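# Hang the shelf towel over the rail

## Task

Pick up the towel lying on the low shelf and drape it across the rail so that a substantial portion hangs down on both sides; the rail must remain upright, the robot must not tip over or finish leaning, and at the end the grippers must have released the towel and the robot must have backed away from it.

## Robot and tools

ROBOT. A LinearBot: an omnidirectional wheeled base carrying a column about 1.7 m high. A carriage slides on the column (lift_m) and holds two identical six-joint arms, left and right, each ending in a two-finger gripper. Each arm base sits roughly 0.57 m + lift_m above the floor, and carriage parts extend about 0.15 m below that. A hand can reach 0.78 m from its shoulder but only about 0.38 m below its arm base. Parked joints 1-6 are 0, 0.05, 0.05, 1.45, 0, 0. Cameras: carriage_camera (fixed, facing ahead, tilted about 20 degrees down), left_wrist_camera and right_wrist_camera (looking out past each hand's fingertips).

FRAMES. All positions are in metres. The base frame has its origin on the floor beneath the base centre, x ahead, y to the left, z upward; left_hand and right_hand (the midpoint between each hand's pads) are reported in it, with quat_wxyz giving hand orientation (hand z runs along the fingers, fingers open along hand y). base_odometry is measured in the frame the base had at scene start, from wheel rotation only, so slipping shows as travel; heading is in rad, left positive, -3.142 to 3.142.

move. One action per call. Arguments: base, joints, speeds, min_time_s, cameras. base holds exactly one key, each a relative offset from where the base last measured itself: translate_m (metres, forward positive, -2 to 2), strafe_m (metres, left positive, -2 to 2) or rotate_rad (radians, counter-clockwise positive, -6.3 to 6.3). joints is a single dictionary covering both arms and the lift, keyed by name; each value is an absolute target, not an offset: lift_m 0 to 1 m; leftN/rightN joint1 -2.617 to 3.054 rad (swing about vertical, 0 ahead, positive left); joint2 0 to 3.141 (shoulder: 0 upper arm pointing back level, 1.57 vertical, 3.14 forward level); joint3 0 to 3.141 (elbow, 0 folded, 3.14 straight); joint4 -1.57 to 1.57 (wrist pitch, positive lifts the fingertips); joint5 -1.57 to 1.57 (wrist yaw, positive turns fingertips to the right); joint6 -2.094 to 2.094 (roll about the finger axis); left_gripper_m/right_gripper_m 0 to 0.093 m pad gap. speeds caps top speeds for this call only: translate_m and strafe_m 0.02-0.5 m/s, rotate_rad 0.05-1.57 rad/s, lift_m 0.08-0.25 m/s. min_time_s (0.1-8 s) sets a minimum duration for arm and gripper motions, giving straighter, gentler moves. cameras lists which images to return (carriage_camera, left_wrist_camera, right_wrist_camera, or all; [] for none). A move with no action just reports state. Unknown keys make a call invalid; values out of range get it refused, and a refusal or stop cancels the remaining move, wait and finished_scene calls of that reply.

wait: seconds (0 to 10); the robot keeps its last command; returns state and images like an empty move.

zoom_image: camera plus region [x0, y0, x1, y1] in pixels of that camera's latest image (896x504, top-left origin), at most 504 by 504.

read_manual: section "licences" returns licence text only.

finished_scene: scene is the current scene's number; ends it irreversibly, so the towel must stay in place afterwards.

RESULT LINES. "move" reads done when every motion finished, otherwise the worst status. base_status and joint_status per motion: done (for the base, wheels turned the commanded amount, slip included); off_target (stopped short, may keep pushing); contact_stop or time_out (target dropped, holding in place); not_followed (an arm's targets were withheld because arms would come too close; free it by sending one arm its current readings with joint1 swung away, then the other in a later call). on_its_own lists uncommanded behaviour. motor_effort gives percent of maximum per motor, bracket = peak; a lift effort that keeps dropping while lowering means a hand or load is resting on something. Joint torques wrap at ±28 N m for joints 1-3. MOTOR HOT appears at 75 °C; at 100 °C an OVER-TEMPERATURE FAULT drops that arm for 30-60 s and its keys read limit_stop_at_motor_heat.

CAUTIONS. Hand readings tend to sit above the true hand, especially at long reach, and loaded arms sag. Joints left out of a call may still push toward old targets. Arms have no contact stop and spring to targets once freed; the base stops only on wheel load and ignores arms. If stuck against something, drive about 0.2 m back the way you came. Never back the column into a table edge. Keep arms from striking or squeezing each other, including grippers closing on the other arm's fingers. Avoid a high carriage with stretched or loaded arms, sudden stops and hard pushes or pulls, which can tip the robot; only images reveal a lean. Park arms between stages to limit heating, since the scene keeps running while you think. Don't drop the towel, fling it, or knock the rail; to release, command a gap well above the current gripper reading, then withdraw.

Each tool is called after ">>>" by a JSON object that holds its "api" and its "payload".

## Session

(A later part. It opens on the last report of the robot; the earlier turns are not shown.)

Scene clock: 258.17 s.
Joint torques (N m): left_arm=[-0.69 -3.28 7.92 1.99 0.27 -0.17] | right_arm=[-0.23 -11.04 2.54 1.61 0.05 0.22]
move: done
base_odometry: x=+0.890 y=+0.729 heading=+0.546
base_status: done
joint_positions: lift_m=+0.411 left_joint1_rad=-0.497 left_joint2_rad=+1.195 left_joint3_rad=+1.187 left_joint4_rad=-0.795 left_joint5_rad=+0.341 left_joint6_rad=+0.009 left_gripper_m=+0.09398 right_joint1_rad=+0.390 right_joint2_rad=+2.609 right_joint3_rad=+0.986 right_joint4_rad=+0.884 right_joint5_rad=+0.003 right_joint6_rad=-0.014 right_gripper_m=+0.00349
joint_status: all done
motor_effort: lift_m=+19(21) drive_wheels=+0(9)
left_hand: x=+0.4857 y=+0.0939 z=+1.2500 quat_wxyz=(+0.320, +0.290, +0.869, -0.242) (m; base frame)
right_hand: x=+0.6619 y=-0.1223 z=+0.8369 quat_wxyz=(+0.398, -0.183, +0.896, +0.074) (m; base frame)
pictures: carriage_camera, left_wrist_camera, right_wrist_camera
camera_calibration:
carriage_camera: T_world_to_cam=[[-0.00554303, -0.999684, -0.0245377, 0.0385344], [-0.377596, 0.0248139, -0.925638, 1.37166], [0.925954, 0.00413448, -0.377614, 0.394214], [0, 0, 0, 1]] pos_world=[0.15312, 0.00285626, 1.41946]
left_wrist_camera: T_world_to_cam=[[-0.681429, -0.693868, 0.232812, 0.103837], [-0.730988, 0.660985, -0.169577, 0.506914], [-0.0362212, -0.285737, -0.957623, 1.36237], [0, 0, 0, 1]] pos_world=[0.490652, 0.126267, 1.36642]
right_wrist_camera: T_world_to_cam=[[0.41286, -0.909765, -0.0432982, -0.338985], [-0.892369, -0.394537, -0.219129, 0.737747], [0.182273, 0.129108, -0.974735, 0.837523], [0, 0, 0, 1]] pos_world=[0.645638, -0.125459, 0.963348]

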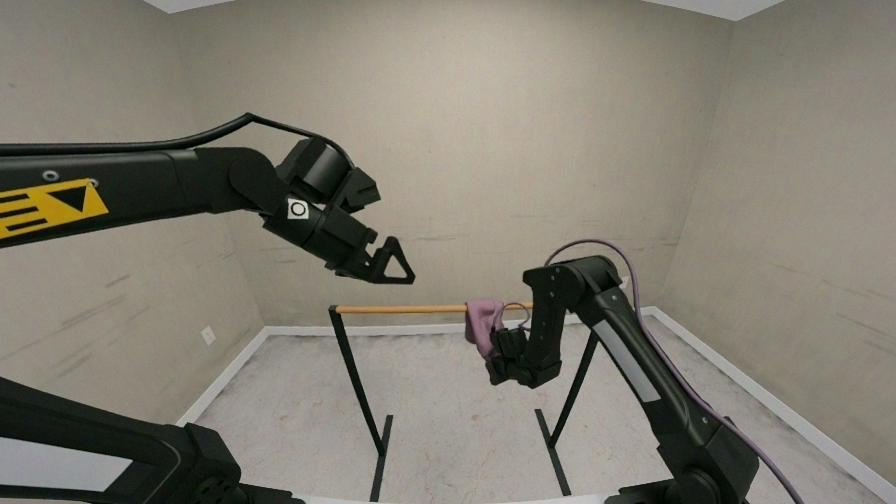

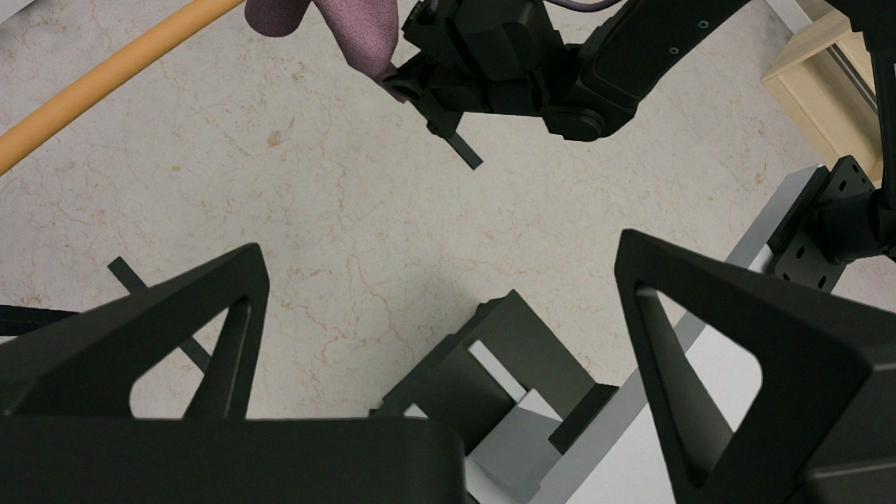

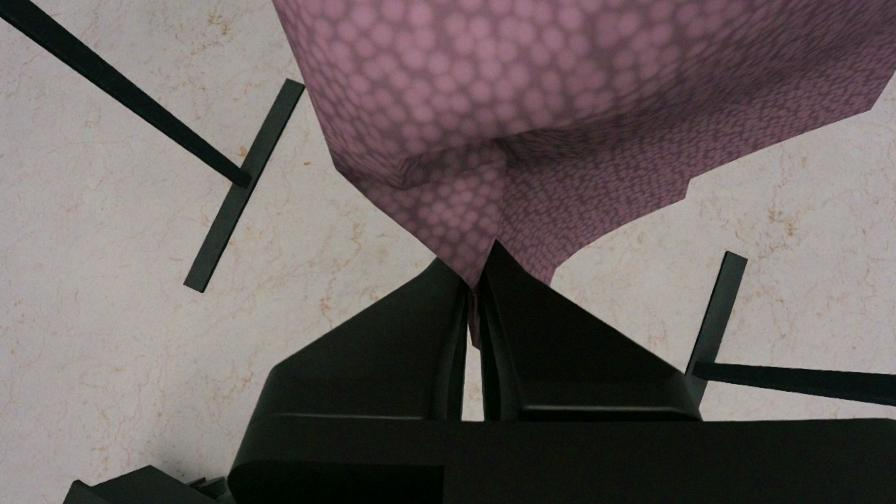

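>>> {"api": "move", "payload": {"base": {"translate_m": -0.055}, "joints": {"lift_m": 0.515}, "speeds": {"lift_m": 0.1, "translate_m": 0.06}, "cameras": []}}

>>> {"api": "move", "payload": {"base": {"translate_m": 0.035}, "joints": {"lift_m": 0.675}, "speeds": {"lift_m": 0.1, "translate_m": 0.03}, "cameras": ["carriage_camera", "left_wrist_camera", "right_wrist_camera"]}}

Scene clock: 283.20 s.
Joint torques (N m): left_arm=[-0.68 -3.45 7.82 2.03 0.28 -0.15] | right_arm=[-0.17 -11.29 2.7 1.64 0.04 0.22]
move: done
base_odometry: x=+0.843 y=+0.700 heading=+0.546
base_status: done
joint_positions: lift_m=+0.515 left_joint1_rad=-0.497 left_joint2_rad=+1.197 left_joint3_rad=+1.188 left_joint4_rad=-0.797 left_joint5_rad=+0.342 left_joint6_rad=+0.009 left_gripper_m=+0.09398 right_joint1_rad=+0.390 right_joint2_rad=+2.610 right_joint3_rad=+0.986 right_joint4_rad=+0.880 right_joint5_rad=+0.002 right_joint6_rad=-0.014 right_gripper_m=+0.00349
joint_status: all done
motor_effort: lift_m=+25(30) drive_wheels=+0(10)
left_hand: x=+0.4857 y=+0.0938 z=+1.3528 quat_wxyz=(+0.319, +0.290, +0.869, -0.242) (m; base frame)
right_hand: x=+0.6609 y=-0.1226 z=+0.9389 quat_wxyz=(+0.395, -0.183, +0.897, +0.074) (m; base frame)
pictures: none
No camera images: "cameras" was empty.

Scene clock: 285.20 s.
Joint torques (N m): left_arm=[-0.58 -3.54 7.73 2.02 0.28 -0.14] | right_arm=[-0.43 -11.43 2.71 1.65 0.05 0.21]
move: done
base_odometry: x=+0.873 y=+0.718 heading=+0.546
base_status: done
joint_positions: lift_m=+0.675 left_joint1_rad=-0.497 left_joint2_rad=+1.197 left_joint3_rad=+1.190 left_joint4_rad=-0.799 left_joint5_rad=+0.342 left_joint6_rad=+0.008 left_gripper_m=+0.09398 right_joint1_rad=+0.390 right_joint2_rad=+2.611 right_joint3_rad=+0.985 right_joint4_rad=+0.877 right_joint5_rad=+0.002 right_joint6_rad=-0.014 right_gripper_m=+0.00349
joint_status: all done
motor_effort: lift_m=+24(30) drive_wheels=-2(8)
left_hand: x=+0.4856 y=+0.0939 z=+1.5132 quat_wxyz=(+0.319, +0.290, +0.869, -0.242) (m; base frame)
right_hand: x=+0.6596 y=-0.1232 z=+1.0975 quat_wxyz=(+0.393, -0.183, +0.898, +0.073) (m; base frame)
pictures: carriage_camera, left_wrist_camera, right_wrist_camera
camera_calibration:
carriage_camera: T_world_to_cam=[[-0.00554303, -0.999684, -0.0245377, 0.0450001], [-0.377596, 0.0248139, -0.925638, 1.61556], [0.925954, 0.00413448, -0.377614, 0.493715], [0, 0, 0, 1]] pos_world=[0.15312, 0.00285626, 1.68296]
left_wrist_camera: T_world_to_cam=[[-0.680628, -0.694138, 0.234347, 0.0397825], [-0.731546, 0.661308, -0.165871, 0.546065], [-0.0398381, -0.284332, -0.957898, 1.61633], [0, 0, 0, 1]] pos_world=[0.49094, 0.126071, 1.62953]
right_wrist_camera: T_world_to_cam=[[0.412618, -0.909842, -0.0439761, -0.326626], [-0.894483, -0.395582, -0.208365, 0.781867], [0.172183, 0.125311, -0.977062, 1.1009], [0, 0, 0, 1]] pos_world=[0.644581, -0.125842, 1.2242]

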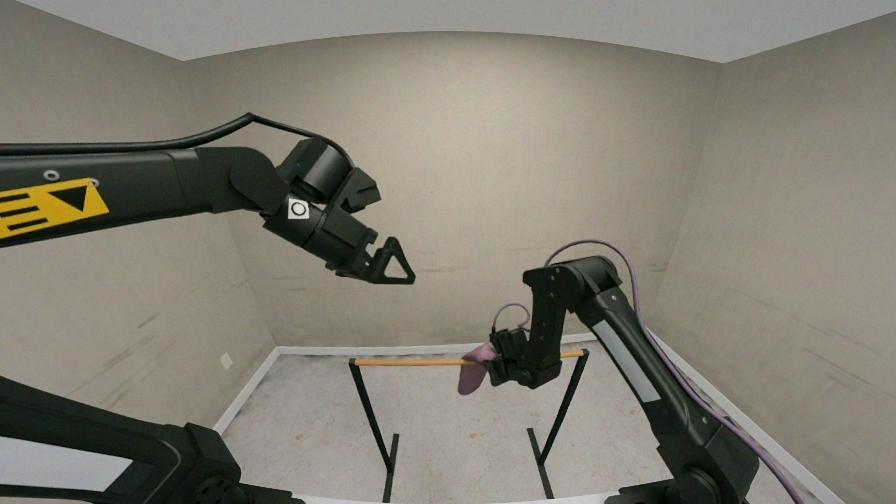

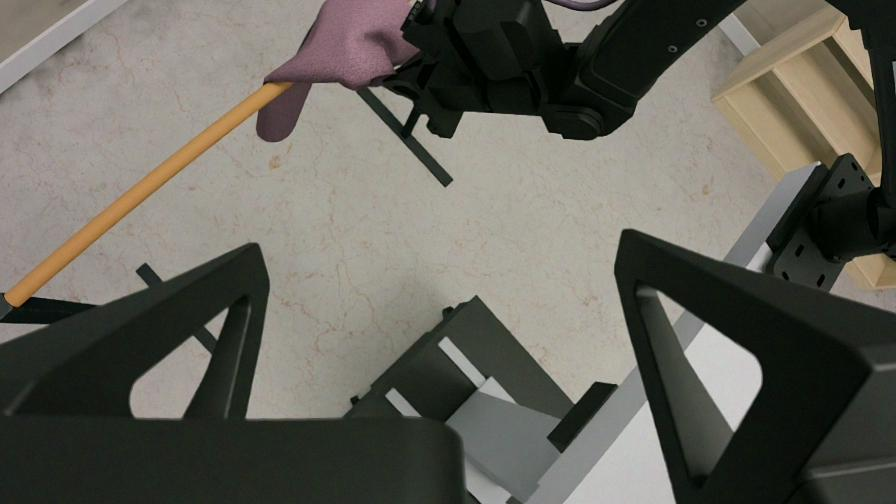

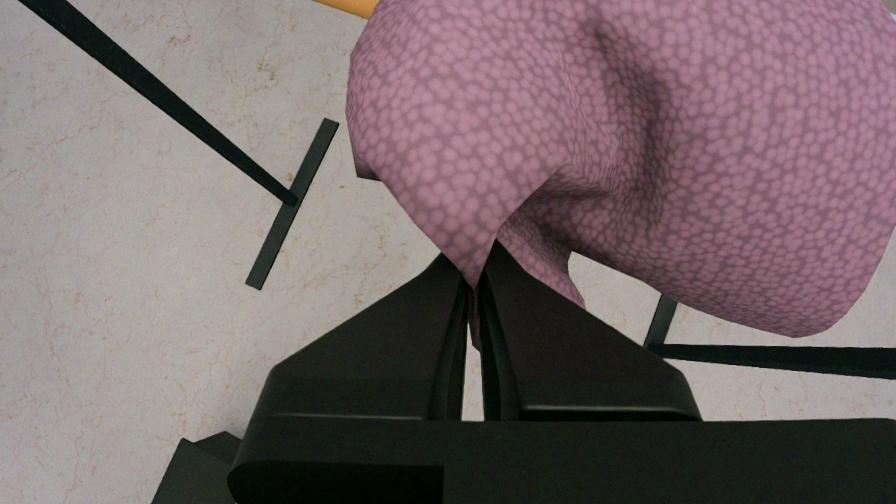

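>>> {"api": "zoom_image", "payload": {"camera": "carriage_camera", "region": [420, 320, 580, 440]}}

>>> {"api": "zoom_image", "payload": {"camera": "left_wrist_camera", "region": [200, 0, 450, 170]}}

Scaled by 3.150 from the camera's 896x504 image, which has a finer 1280x720 frame.

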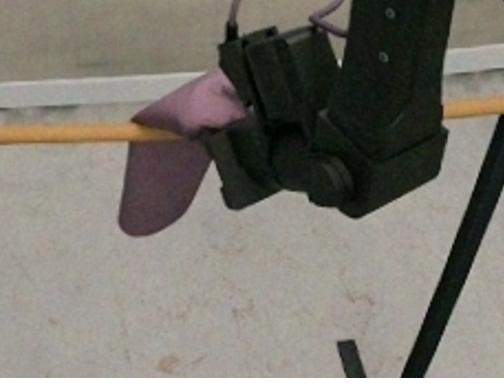

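Scaled by 2.016 from the camera's 896x504 image, which has a finer 1280x720 frame.

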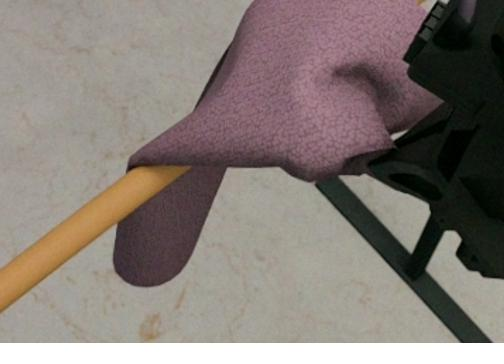

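>>> {"api": "move", "payload": {"base": {"translate_m": -0.05}, "joints": {"lift_m": 0.56}, "speeds": {"lift_m": 0.08, "translate_m": 0.04}, "cameras": []}}

>>> {"api": "move", "payload": {"base": {"translate_m": 0.012}, "joints": {"lift_m": 0.5}, "speeds": {"lift_m": 0.08, "translate_m": 0.02}, "cameras": []}}

>>> {"api": "move", "payload": {"base": {"translate_m": 0.059}, "joints": {"lift_m": 0.425}, "speeds": {"lift_m": 0.08, "translate_m": 0.06}, "cameras": ["carriage_camera", "left_wrist_camera", "right_wrist_camera"]}}

>>> {"api": "zoom_image", "payload": {"camera": "carriage_camera", "region": [420, 280, 580, 400]}}

>>> {"api": "zoom_image", "payload": {"camera": "left_wrist_camera", "region": [200, 0, 450, 120]}}

Scene clock: 306.93 s.
Joint torques (N m): left_arm=[-0.65 -3.48 7.64 2.04 0.28 -0.14] | right_arm=[-0.27 -11 2.74 1.69 0.05 0.22]
move: done
base_odometry: x=+0.830 y=+0.693 heading=+0.546
base_status: done
joint_positions: lift_m=+0.560 left_joint1_rad=-0.497 left_joint2_rad=+1.197 left_joint3_rad=+1.190 left_joint4_rad=-0.798 left_joint5_rad=+0.342 left_joint6_rad=+0.008 left_gripper_m=+0.09398 right_joint1_rad=+0.390 right_joint2_rad=+2.612 right_joint3_rad=+0.986 right_joint4_rad=+0.878 right_joint5_rad=+0.002 right_joint6_rad=-0.014 right_gripper_m=+0.00349
joint_status: all done
motor_effort: lift_m=+20(20) drive_wheels=+2(9)
left_hand: x=+0.4859 y=+0.0937 z=+1.3989 quat_wxyz=(+0.319, +0.290, +0.869, -0.242) (m; base frame)
right_hand: x=+0.6599 y=-0.1231 z=+0.9832 quat_wxyz=(+0.393, -0.183, +0.898, +0.073) (m; base frame)
pictures: none
No camera images: "cameras" was empty.

Scene clock: 308.07 s.
Joint torques (N m): left_arm=[-0.61 -3.55 7.64 2.04 0.28 -0.14] | right_arm=[-0.05 -11.22 2.59 1.68 0.06 0.21]
move: done
base_odometry: x=+0.840 y=+0.699 heading=+0.546
base_status: done
joint_positions: lift_m=+0.500 left_joint1_rad=-0.497 left_joint2_rad=+1.197 left_joint3_rad=+1.191 left_joint4_rad=-0.798 left_joint5_rad=+0.342 left_joint6_rad=+0.008 left_gripper_m=+0.09398 right_joint1_rad=+0.389 right_joint2_rad=+2.612 right_joint3_rad=+0.985 right_joint4_rad=+0.879 right_joint5_rad=+0.002 right_joint6_rad=-0.014 right_gripper_m=+0.00349
joint_status: all done
motor_effort: lift_m=+20(20) drive_wheels=-1(7)
left_hand: x=+0.4858 y=+0.0937 z=+1.3391 quat_wxyz=(+0.319, +0.290, +0.869, -0.242) (m; base frame)
right_hand: x=+0.6599 y=-0.1231 z=+0.9232 quat_wxyz=(+0.393, -0.183, +0.898, +0.074) (m; base frame)
pictures: none
No camera images: "cameras" was empty.

Scene clock: 309.60 s.
Joint torques (N m): left_arm=[-0.62 -3.51 7.57 2.02 0.26 -0.17] | right_arm=[-0.25 -11.4 2.8 1.67 0.06 0.23]
move: done
base_odometry: x=+0.891 y=+0.729 heading=+0.546
base_status: done
joint_positions: lift_m=+0.425 left_joint1_rad=-0.497 left_joint2_rad=+1.197 left_joint3_rad=+1.191 left_joint4_rad=-0.799 left_joint5_rad=+0.342 left_joint6_rad=+0.008 left_gripper_m=+0.09398 right_joint1_rad=+0.390 right_joint2_rad=+2.612 right_joint3_rad=+0.985 right_joint4_rad=+0.882 right_joint5_rad=+0.001 right_joint6_rad=-0.014 right_gripper_m=+0.00349
joint_status: all done
motor_effort: lift_m=+20(21) drive_wheels=-1(11)
left_hand: x=+0.4856 y=+0.0935 z=+1.2640 quat_wxyz=(+0.319, +0.290, +0.869, -0.242) (m; base frame)
right_hand: x=+0.6602 y=-0.1225 z=+0.8489 quat_wxyz=(+0.395, -0.184, +0.897, +0.074) (m; base frame)
pictures: carriage_camera, left_wrist_camera, right_wrist_camera
camera_calibration:
carriage_camera: T_world_to_cam=[[-0.00554303, -0.999684, -0.0245377, 0.0388804], [-0.377596, 0.0248139, -0.925638, 1.38471], [0.925954, 0.00413448, -0.377614, 0.399539], [0, 0, 0, 1]] pos_world=[0.15312, 0.00285626, 1.43356]
left_wrist_camera: T_world_to_cam=[[-0.681458, -0.693287, 0.234454, 0.0980361], [-0.730784, 0.66194, -0.166706, 0.505572], [-0.0396195, -0.284938, -0.957727, 1.37736], [0, 0, 0, 1]] pos_world=[0.490841, 0.125772, 1.38043]
right_wrist_camera: T_world_to_cam=[[0.413976, -0.909193, -0.0446233, -0.337445], [-0.893078, -0.396174, -0.213208, 0.734089], [0.176168, 0.128115, -0.975987, 0.854486], [0, 0, 0, 1]] pos_world=[0.644759, -0.125448, 0.975423]

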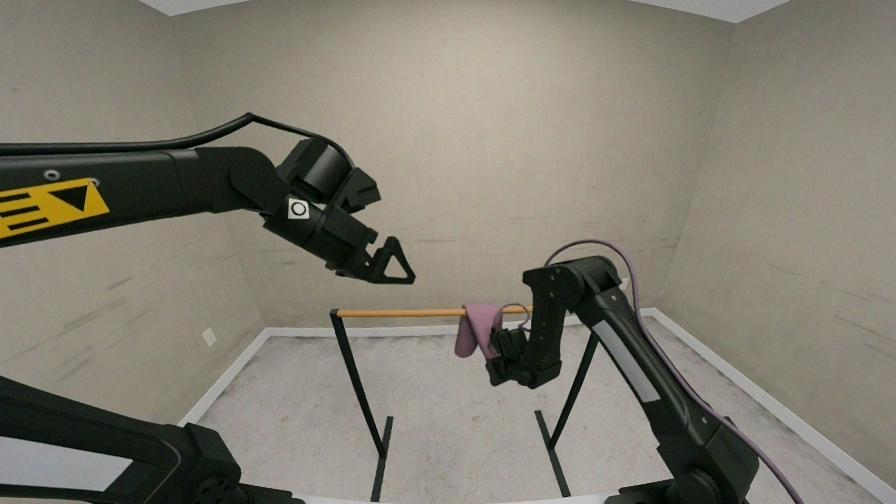

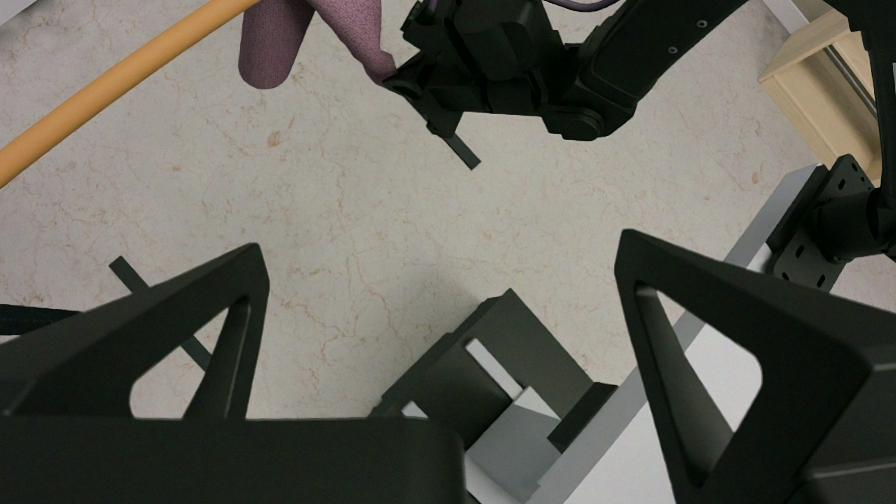

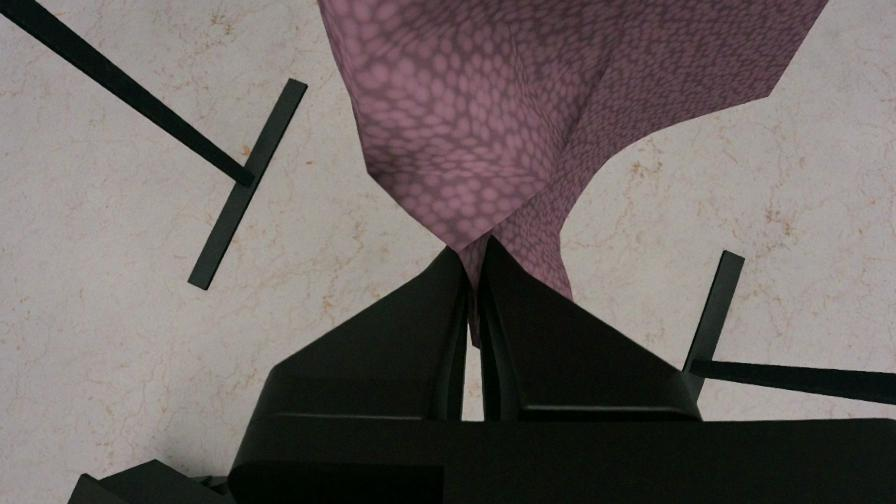

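Scaled by 3.150 from the camera's 896x504 image, which has a finer 1280x720 frame.

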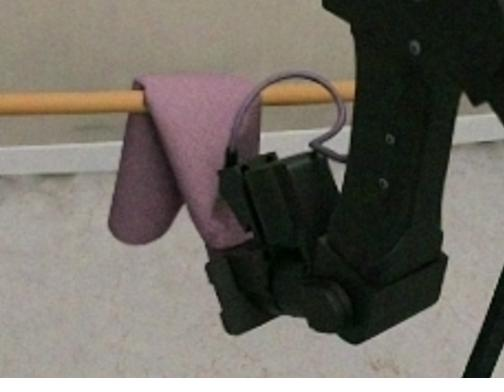

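Scaled by 2.016 from the camera's 896x504 image, which has a finer 1280x720 frame.

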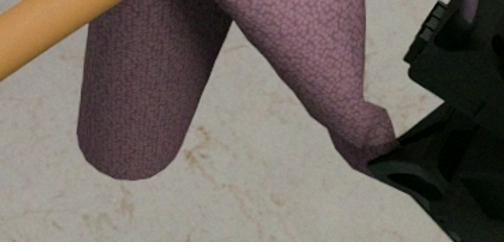

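>>> {"api": "move", "payload": {"joints": {"right_gripper_m": 0.093}, "min_time_s": 1, "cameras": ["carriage_camera", "left_wrist_camera", "right_wrist_camera"]}}

>>> {"api": "zoom_image", "payload": {"camera": "carriage_camera", "region": [420, 280, 580, 400]}}

Scene clock: 325.10 s.
Joint torques (N m): left_arm=[-0.58 -3.49 7.64 2.04 0.26 -0.16] | right_arm=[-0.2 -11.33 2.7 1.61 0.04 0.22]
move: done
base_odometry: x=+0.891 y=+0.729 heading=+0.546
base_status: not commanded
joint_positions: lift_m=+0.425 left_joint1_rad=-0.497 left_joint2_rad=+1.197 left_joint3_rad=+1.191 left_joint4_rad=-0.799 left_joint5_rad=+0.342 left_joint6_rad=+0.008 left_gripper_m=+0.09398 right_joint1_rad=+0.390 right_joint2_rad=+2.612 right_joint3_rad=+0.985 right_joint4_rad=+0.882 right_joint5_rad=+0.001 right_joint6_rad=-0.014 right_gripper_m=+0.09288
joint_status: all done
motor_effort: lift_m=+20(20) drive_wheels=-1(1)
left_hand: x=+0.4856 y=+0.0935 z=+1.2640 quat_wxyz=(+0.319, +0.290, +0.869, -0.242) (m; base frame)
right_hand: x=+0.6602 y=-0.1225 z=+0.8489 quat_wxyz=(+0.395, -0.184, +0.897, +0.074) (m; base frame)
pictures: carriage_camera, left_wrist_camera, right_wrist_camera
camera_calibration:
carriage_camera: T_world_to_cam=[[-0.00554303, -0.999684, -0.0245377, 0.0388804], [-0.377596, 0.0248139, -0.925638, 1.38471], [0.925954, 0.00413448, -0.377614, 0.399539], [0, 0, 0, 1]] pos_world=[0.15312, 0.00285626, 1.43356]
left_wrist_camera: T_world_to_cam=[[-0.681458, -0.693287, 0.234454, 0.0980361], [-0.730784, 0.66194, -0.166706, 0.505572], [-0.0396195, -0.284938, -0.957727, 1.37736], [0, 0, 0, 1]] pos_world=[0.490841, 0.125772, 1.38043]
right_wrist_camera: T_world_to_cam=[[0.413976, -0.909193, -0.0446233, -0.337445], [-0.893078, -0.396174, -0.213208, 0.734089], [0.176168, 0.128115, -0.975987, 0.854486], [0, 0, 0, 1]] pos_world=[0.644759, -0.125448, 0.975423]

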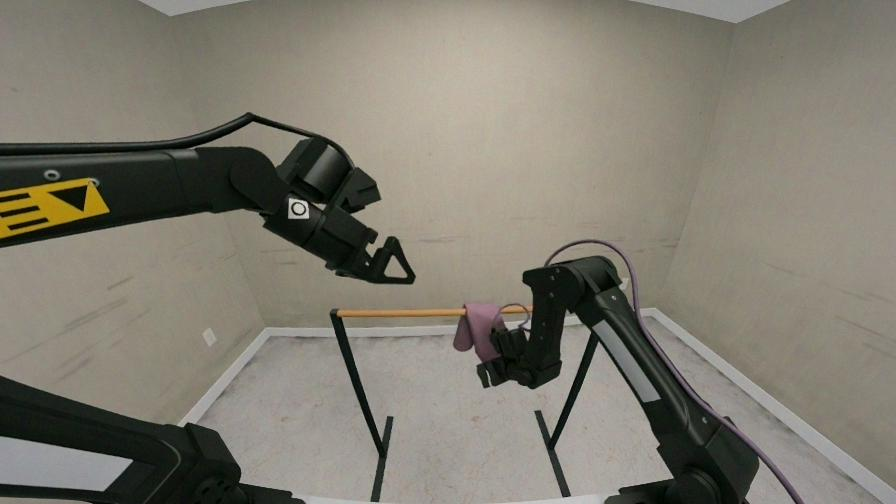

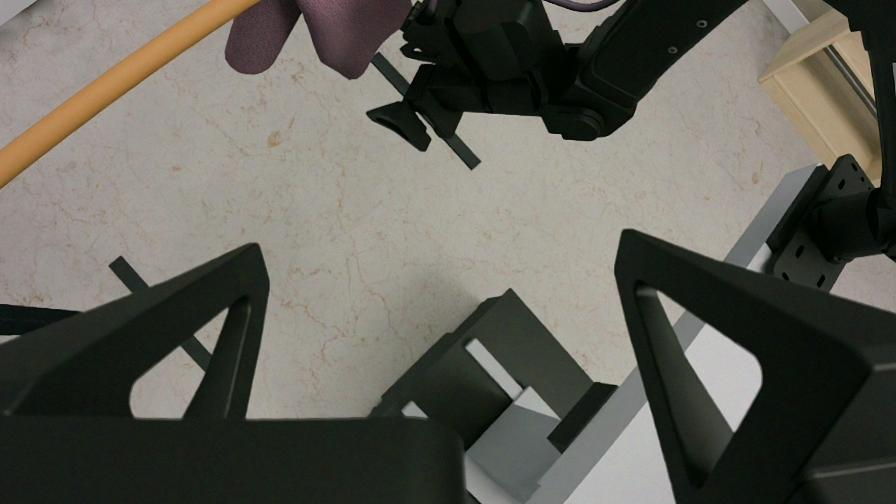

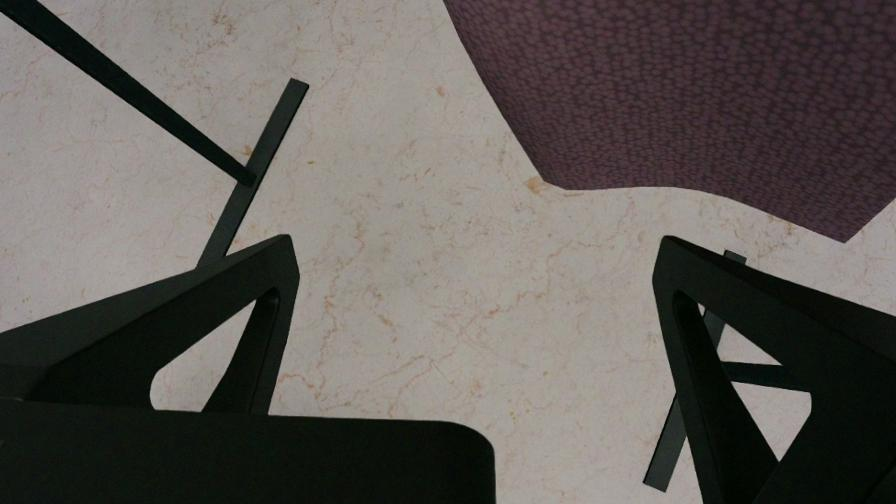

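Scaled by 3.150 from the camera's 896x504 image, which has a finer 1280x720 frame.

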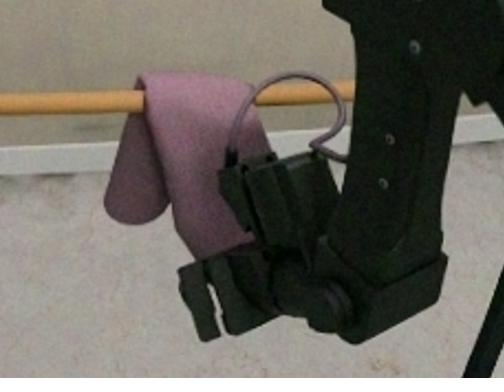

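>>> {"api": "move", "payload": {"base": {"translate_m": -0.3}, "speeds": {"translate_m": 0.2}, "cameras": ["carriage_camera"]}}

>>> {"api": "zoom_image", "payload": {"camera": "carriage_camera", "region": [420, 240, 580, 360]}}

Scene clock: 331.07 s.
Joint torques (N m): left_arm=[-0.59 -3.58 7.66 2.04 0.25 -0.16] | right_arm=[-0.27 -11.34 2.67 1.61 0.06 0.22]
move: done
base_odometry: x=+0.634 y=+0.574 heading=+0.546
base_status: done
joint_positions: lift_m=+0.425 left_joint1_rad=-0.497 left_joint2_rad=+1.197 left_joint3_rad=+1.191 left_joint4_rad=-0.799 left_joint5_rad=+0.342 left_joint6_rad=+0.008 left_gripper_m=+0.09398 right_joint1_rad=+0.390 right_joint2_rad=+2.612 right_joint3_rad=+0.985 right_joint4_rad=+0.882 right_joint5_rad=+0.001 right_joint6_rad=-0.014 right_gripper_m=+0.09288
joint_status: not commanded
motor_effort: lift_m=+20(20) drive_wheels=-1(10)
left_hand: x=+0.4856 y=+0.0935 z=+1.2640 quat_wxyz=(+0.319, +0.290, +0.869, -0.242) (m; base frame)
right_hand: x=+0.6602 y=-0.1225 z=+0.8489 quat_wxyz=(+0.395, -0.184, +0.897, +0.075) (m; base frame)
pictures: carriage_camera
camera_calibration:
carriage_camera: T_world_to_cam=[[-0.00554303, -0.999684, -0.0245377, 0.0388804], [-0.377596, 0.0248139, -0.925638, 1.38471], [0.925954, 0.00413448, -0.377614, 0.399539], [0, 0, 0, 1]] pos_world=[0.15312, 0.00285626, 1.43356]

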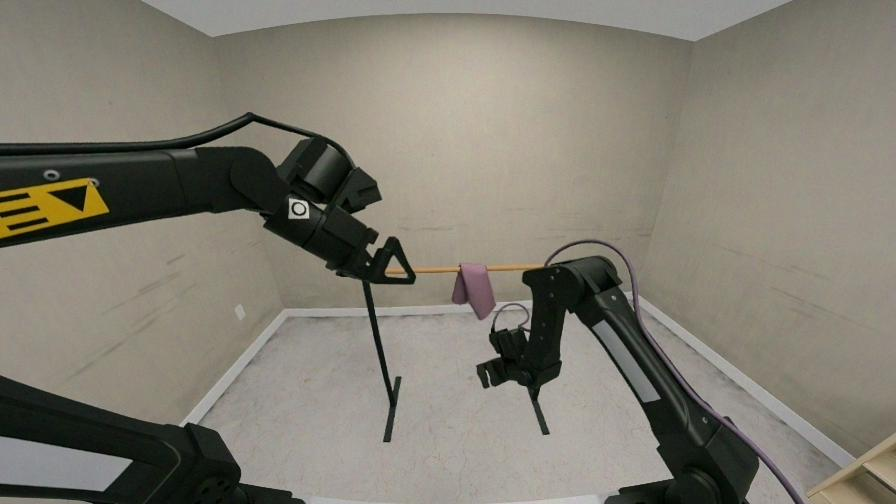

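Scaled by 3.150 from the camera's 896x504 image, which has a finer 1280x720 frame.

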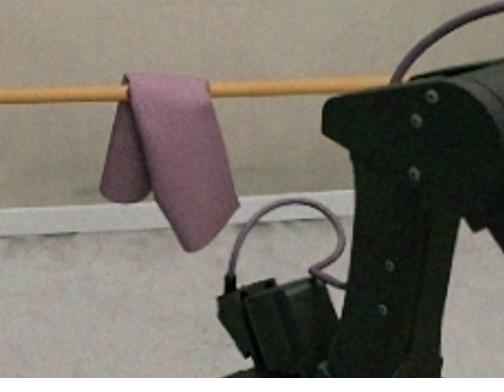

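>>> {"api": "move", "payload": {"joints": {"right_joint1_rad": 0, "right_joint2_rad": 0.05, "right_joint3_rad": 0.05, "right_joint4_rad": 1.45, "right_joint5_rad": 0, "right_joint6_rad": 0, "left_joint1_rad": 0, "left_joint2_rad": 0.05, "left_joint3_rad": 0.05, "left_joint4_rad": 1.45, "left_joint5_rad": 0, "left_joint6_rad": 0}, "min_time_s": 2.5, "cameras": ["carriage_camera"]}}

>>> {"api": "zoom_image", "payload": {"camera": "carriage_camera", "region": [420, 240, 580, 360]}}

Scene clock: 339.63 s.
Joint torques (N m): left_arm=[0.28 2.69 4.81 0.14 -0.12 -0.16] | right_arm=[-0.87 2.76 5 0.03 0.07 0.21]
move: done
base_odometry: x=+0.634 y=+0.574 heading=+0.546
base_status: not commanded
joint_positions: lift_m=+0.425 left_joint1_rad=-0.006 left_joint2_rad=+0.061 left_joint3_rad=+0.057 left_joint4_rad=+1.429 left_joint5_rad=+0.013 left_joint6_rad=+0.007 left_gripper_m=+0.09398 right_joint1_rad=+0.007 right_joint2_rad=+0.061 right_joint3_rad=+0.059 right_joint4_rad=+1.435 right_joint5_rad=+0.001 right_joint6_rad=-0.014 right_gripper_m=+0.09288
joint_status: all done
motor_effort: lift_m=+20(20) drive_wheels=-1(2)
left_hand: x=+0.2581 y=+0.3005 z=+1.4484 quat_wxyz=(+0.997, +0.007, +0.073, +0.000) (m; base frame)
right_hand: x=+0.2562 y=-0.3028 z=+1.4492 quat_wxyz=(+0.998, +0.000, +0.069, -0.004) (m; base frame)
pictures: carriage_camera
camera_calibration:
carriage_camera: T_world_to_cam=[[-0.00554303, -0.999684, -0.0245377, 0.0388804], [-0.377596, 0.0248139, -0.925638, 1.38471], [0.925954, 0.00413448, -0.377614, 0.399539], [0, 0, 0, 1]] pos_world=[0.15312, 0.00285626, 1.43356]

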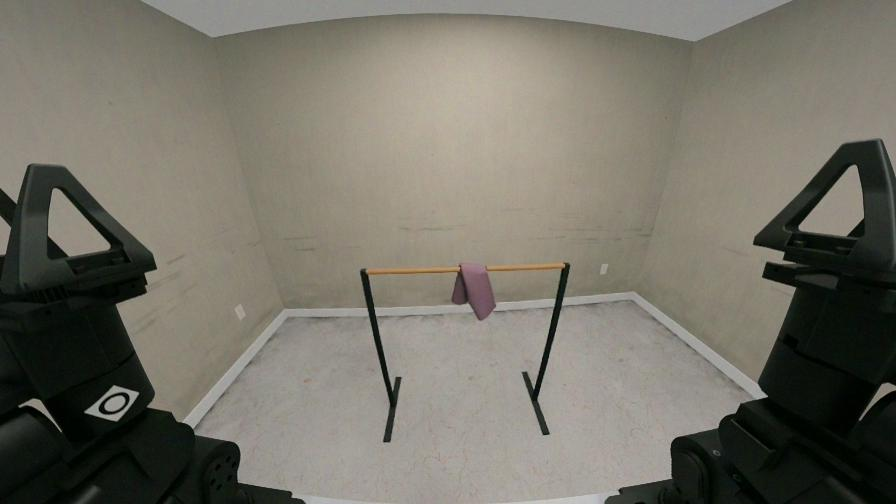

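Scaled by 3.150 from the camera's 896x504 image, which has a finer 1280x720 frame.

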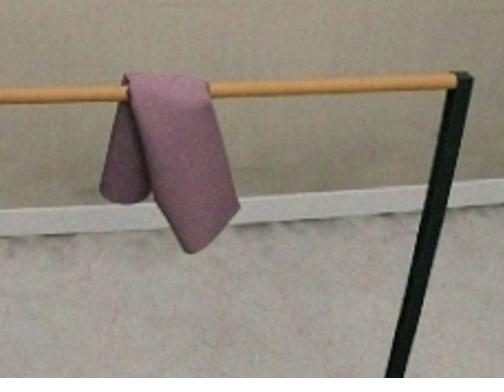

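>>> {"api": "finished_scene", "payload": {"scene": 2}}

The scene is finished: the task was done.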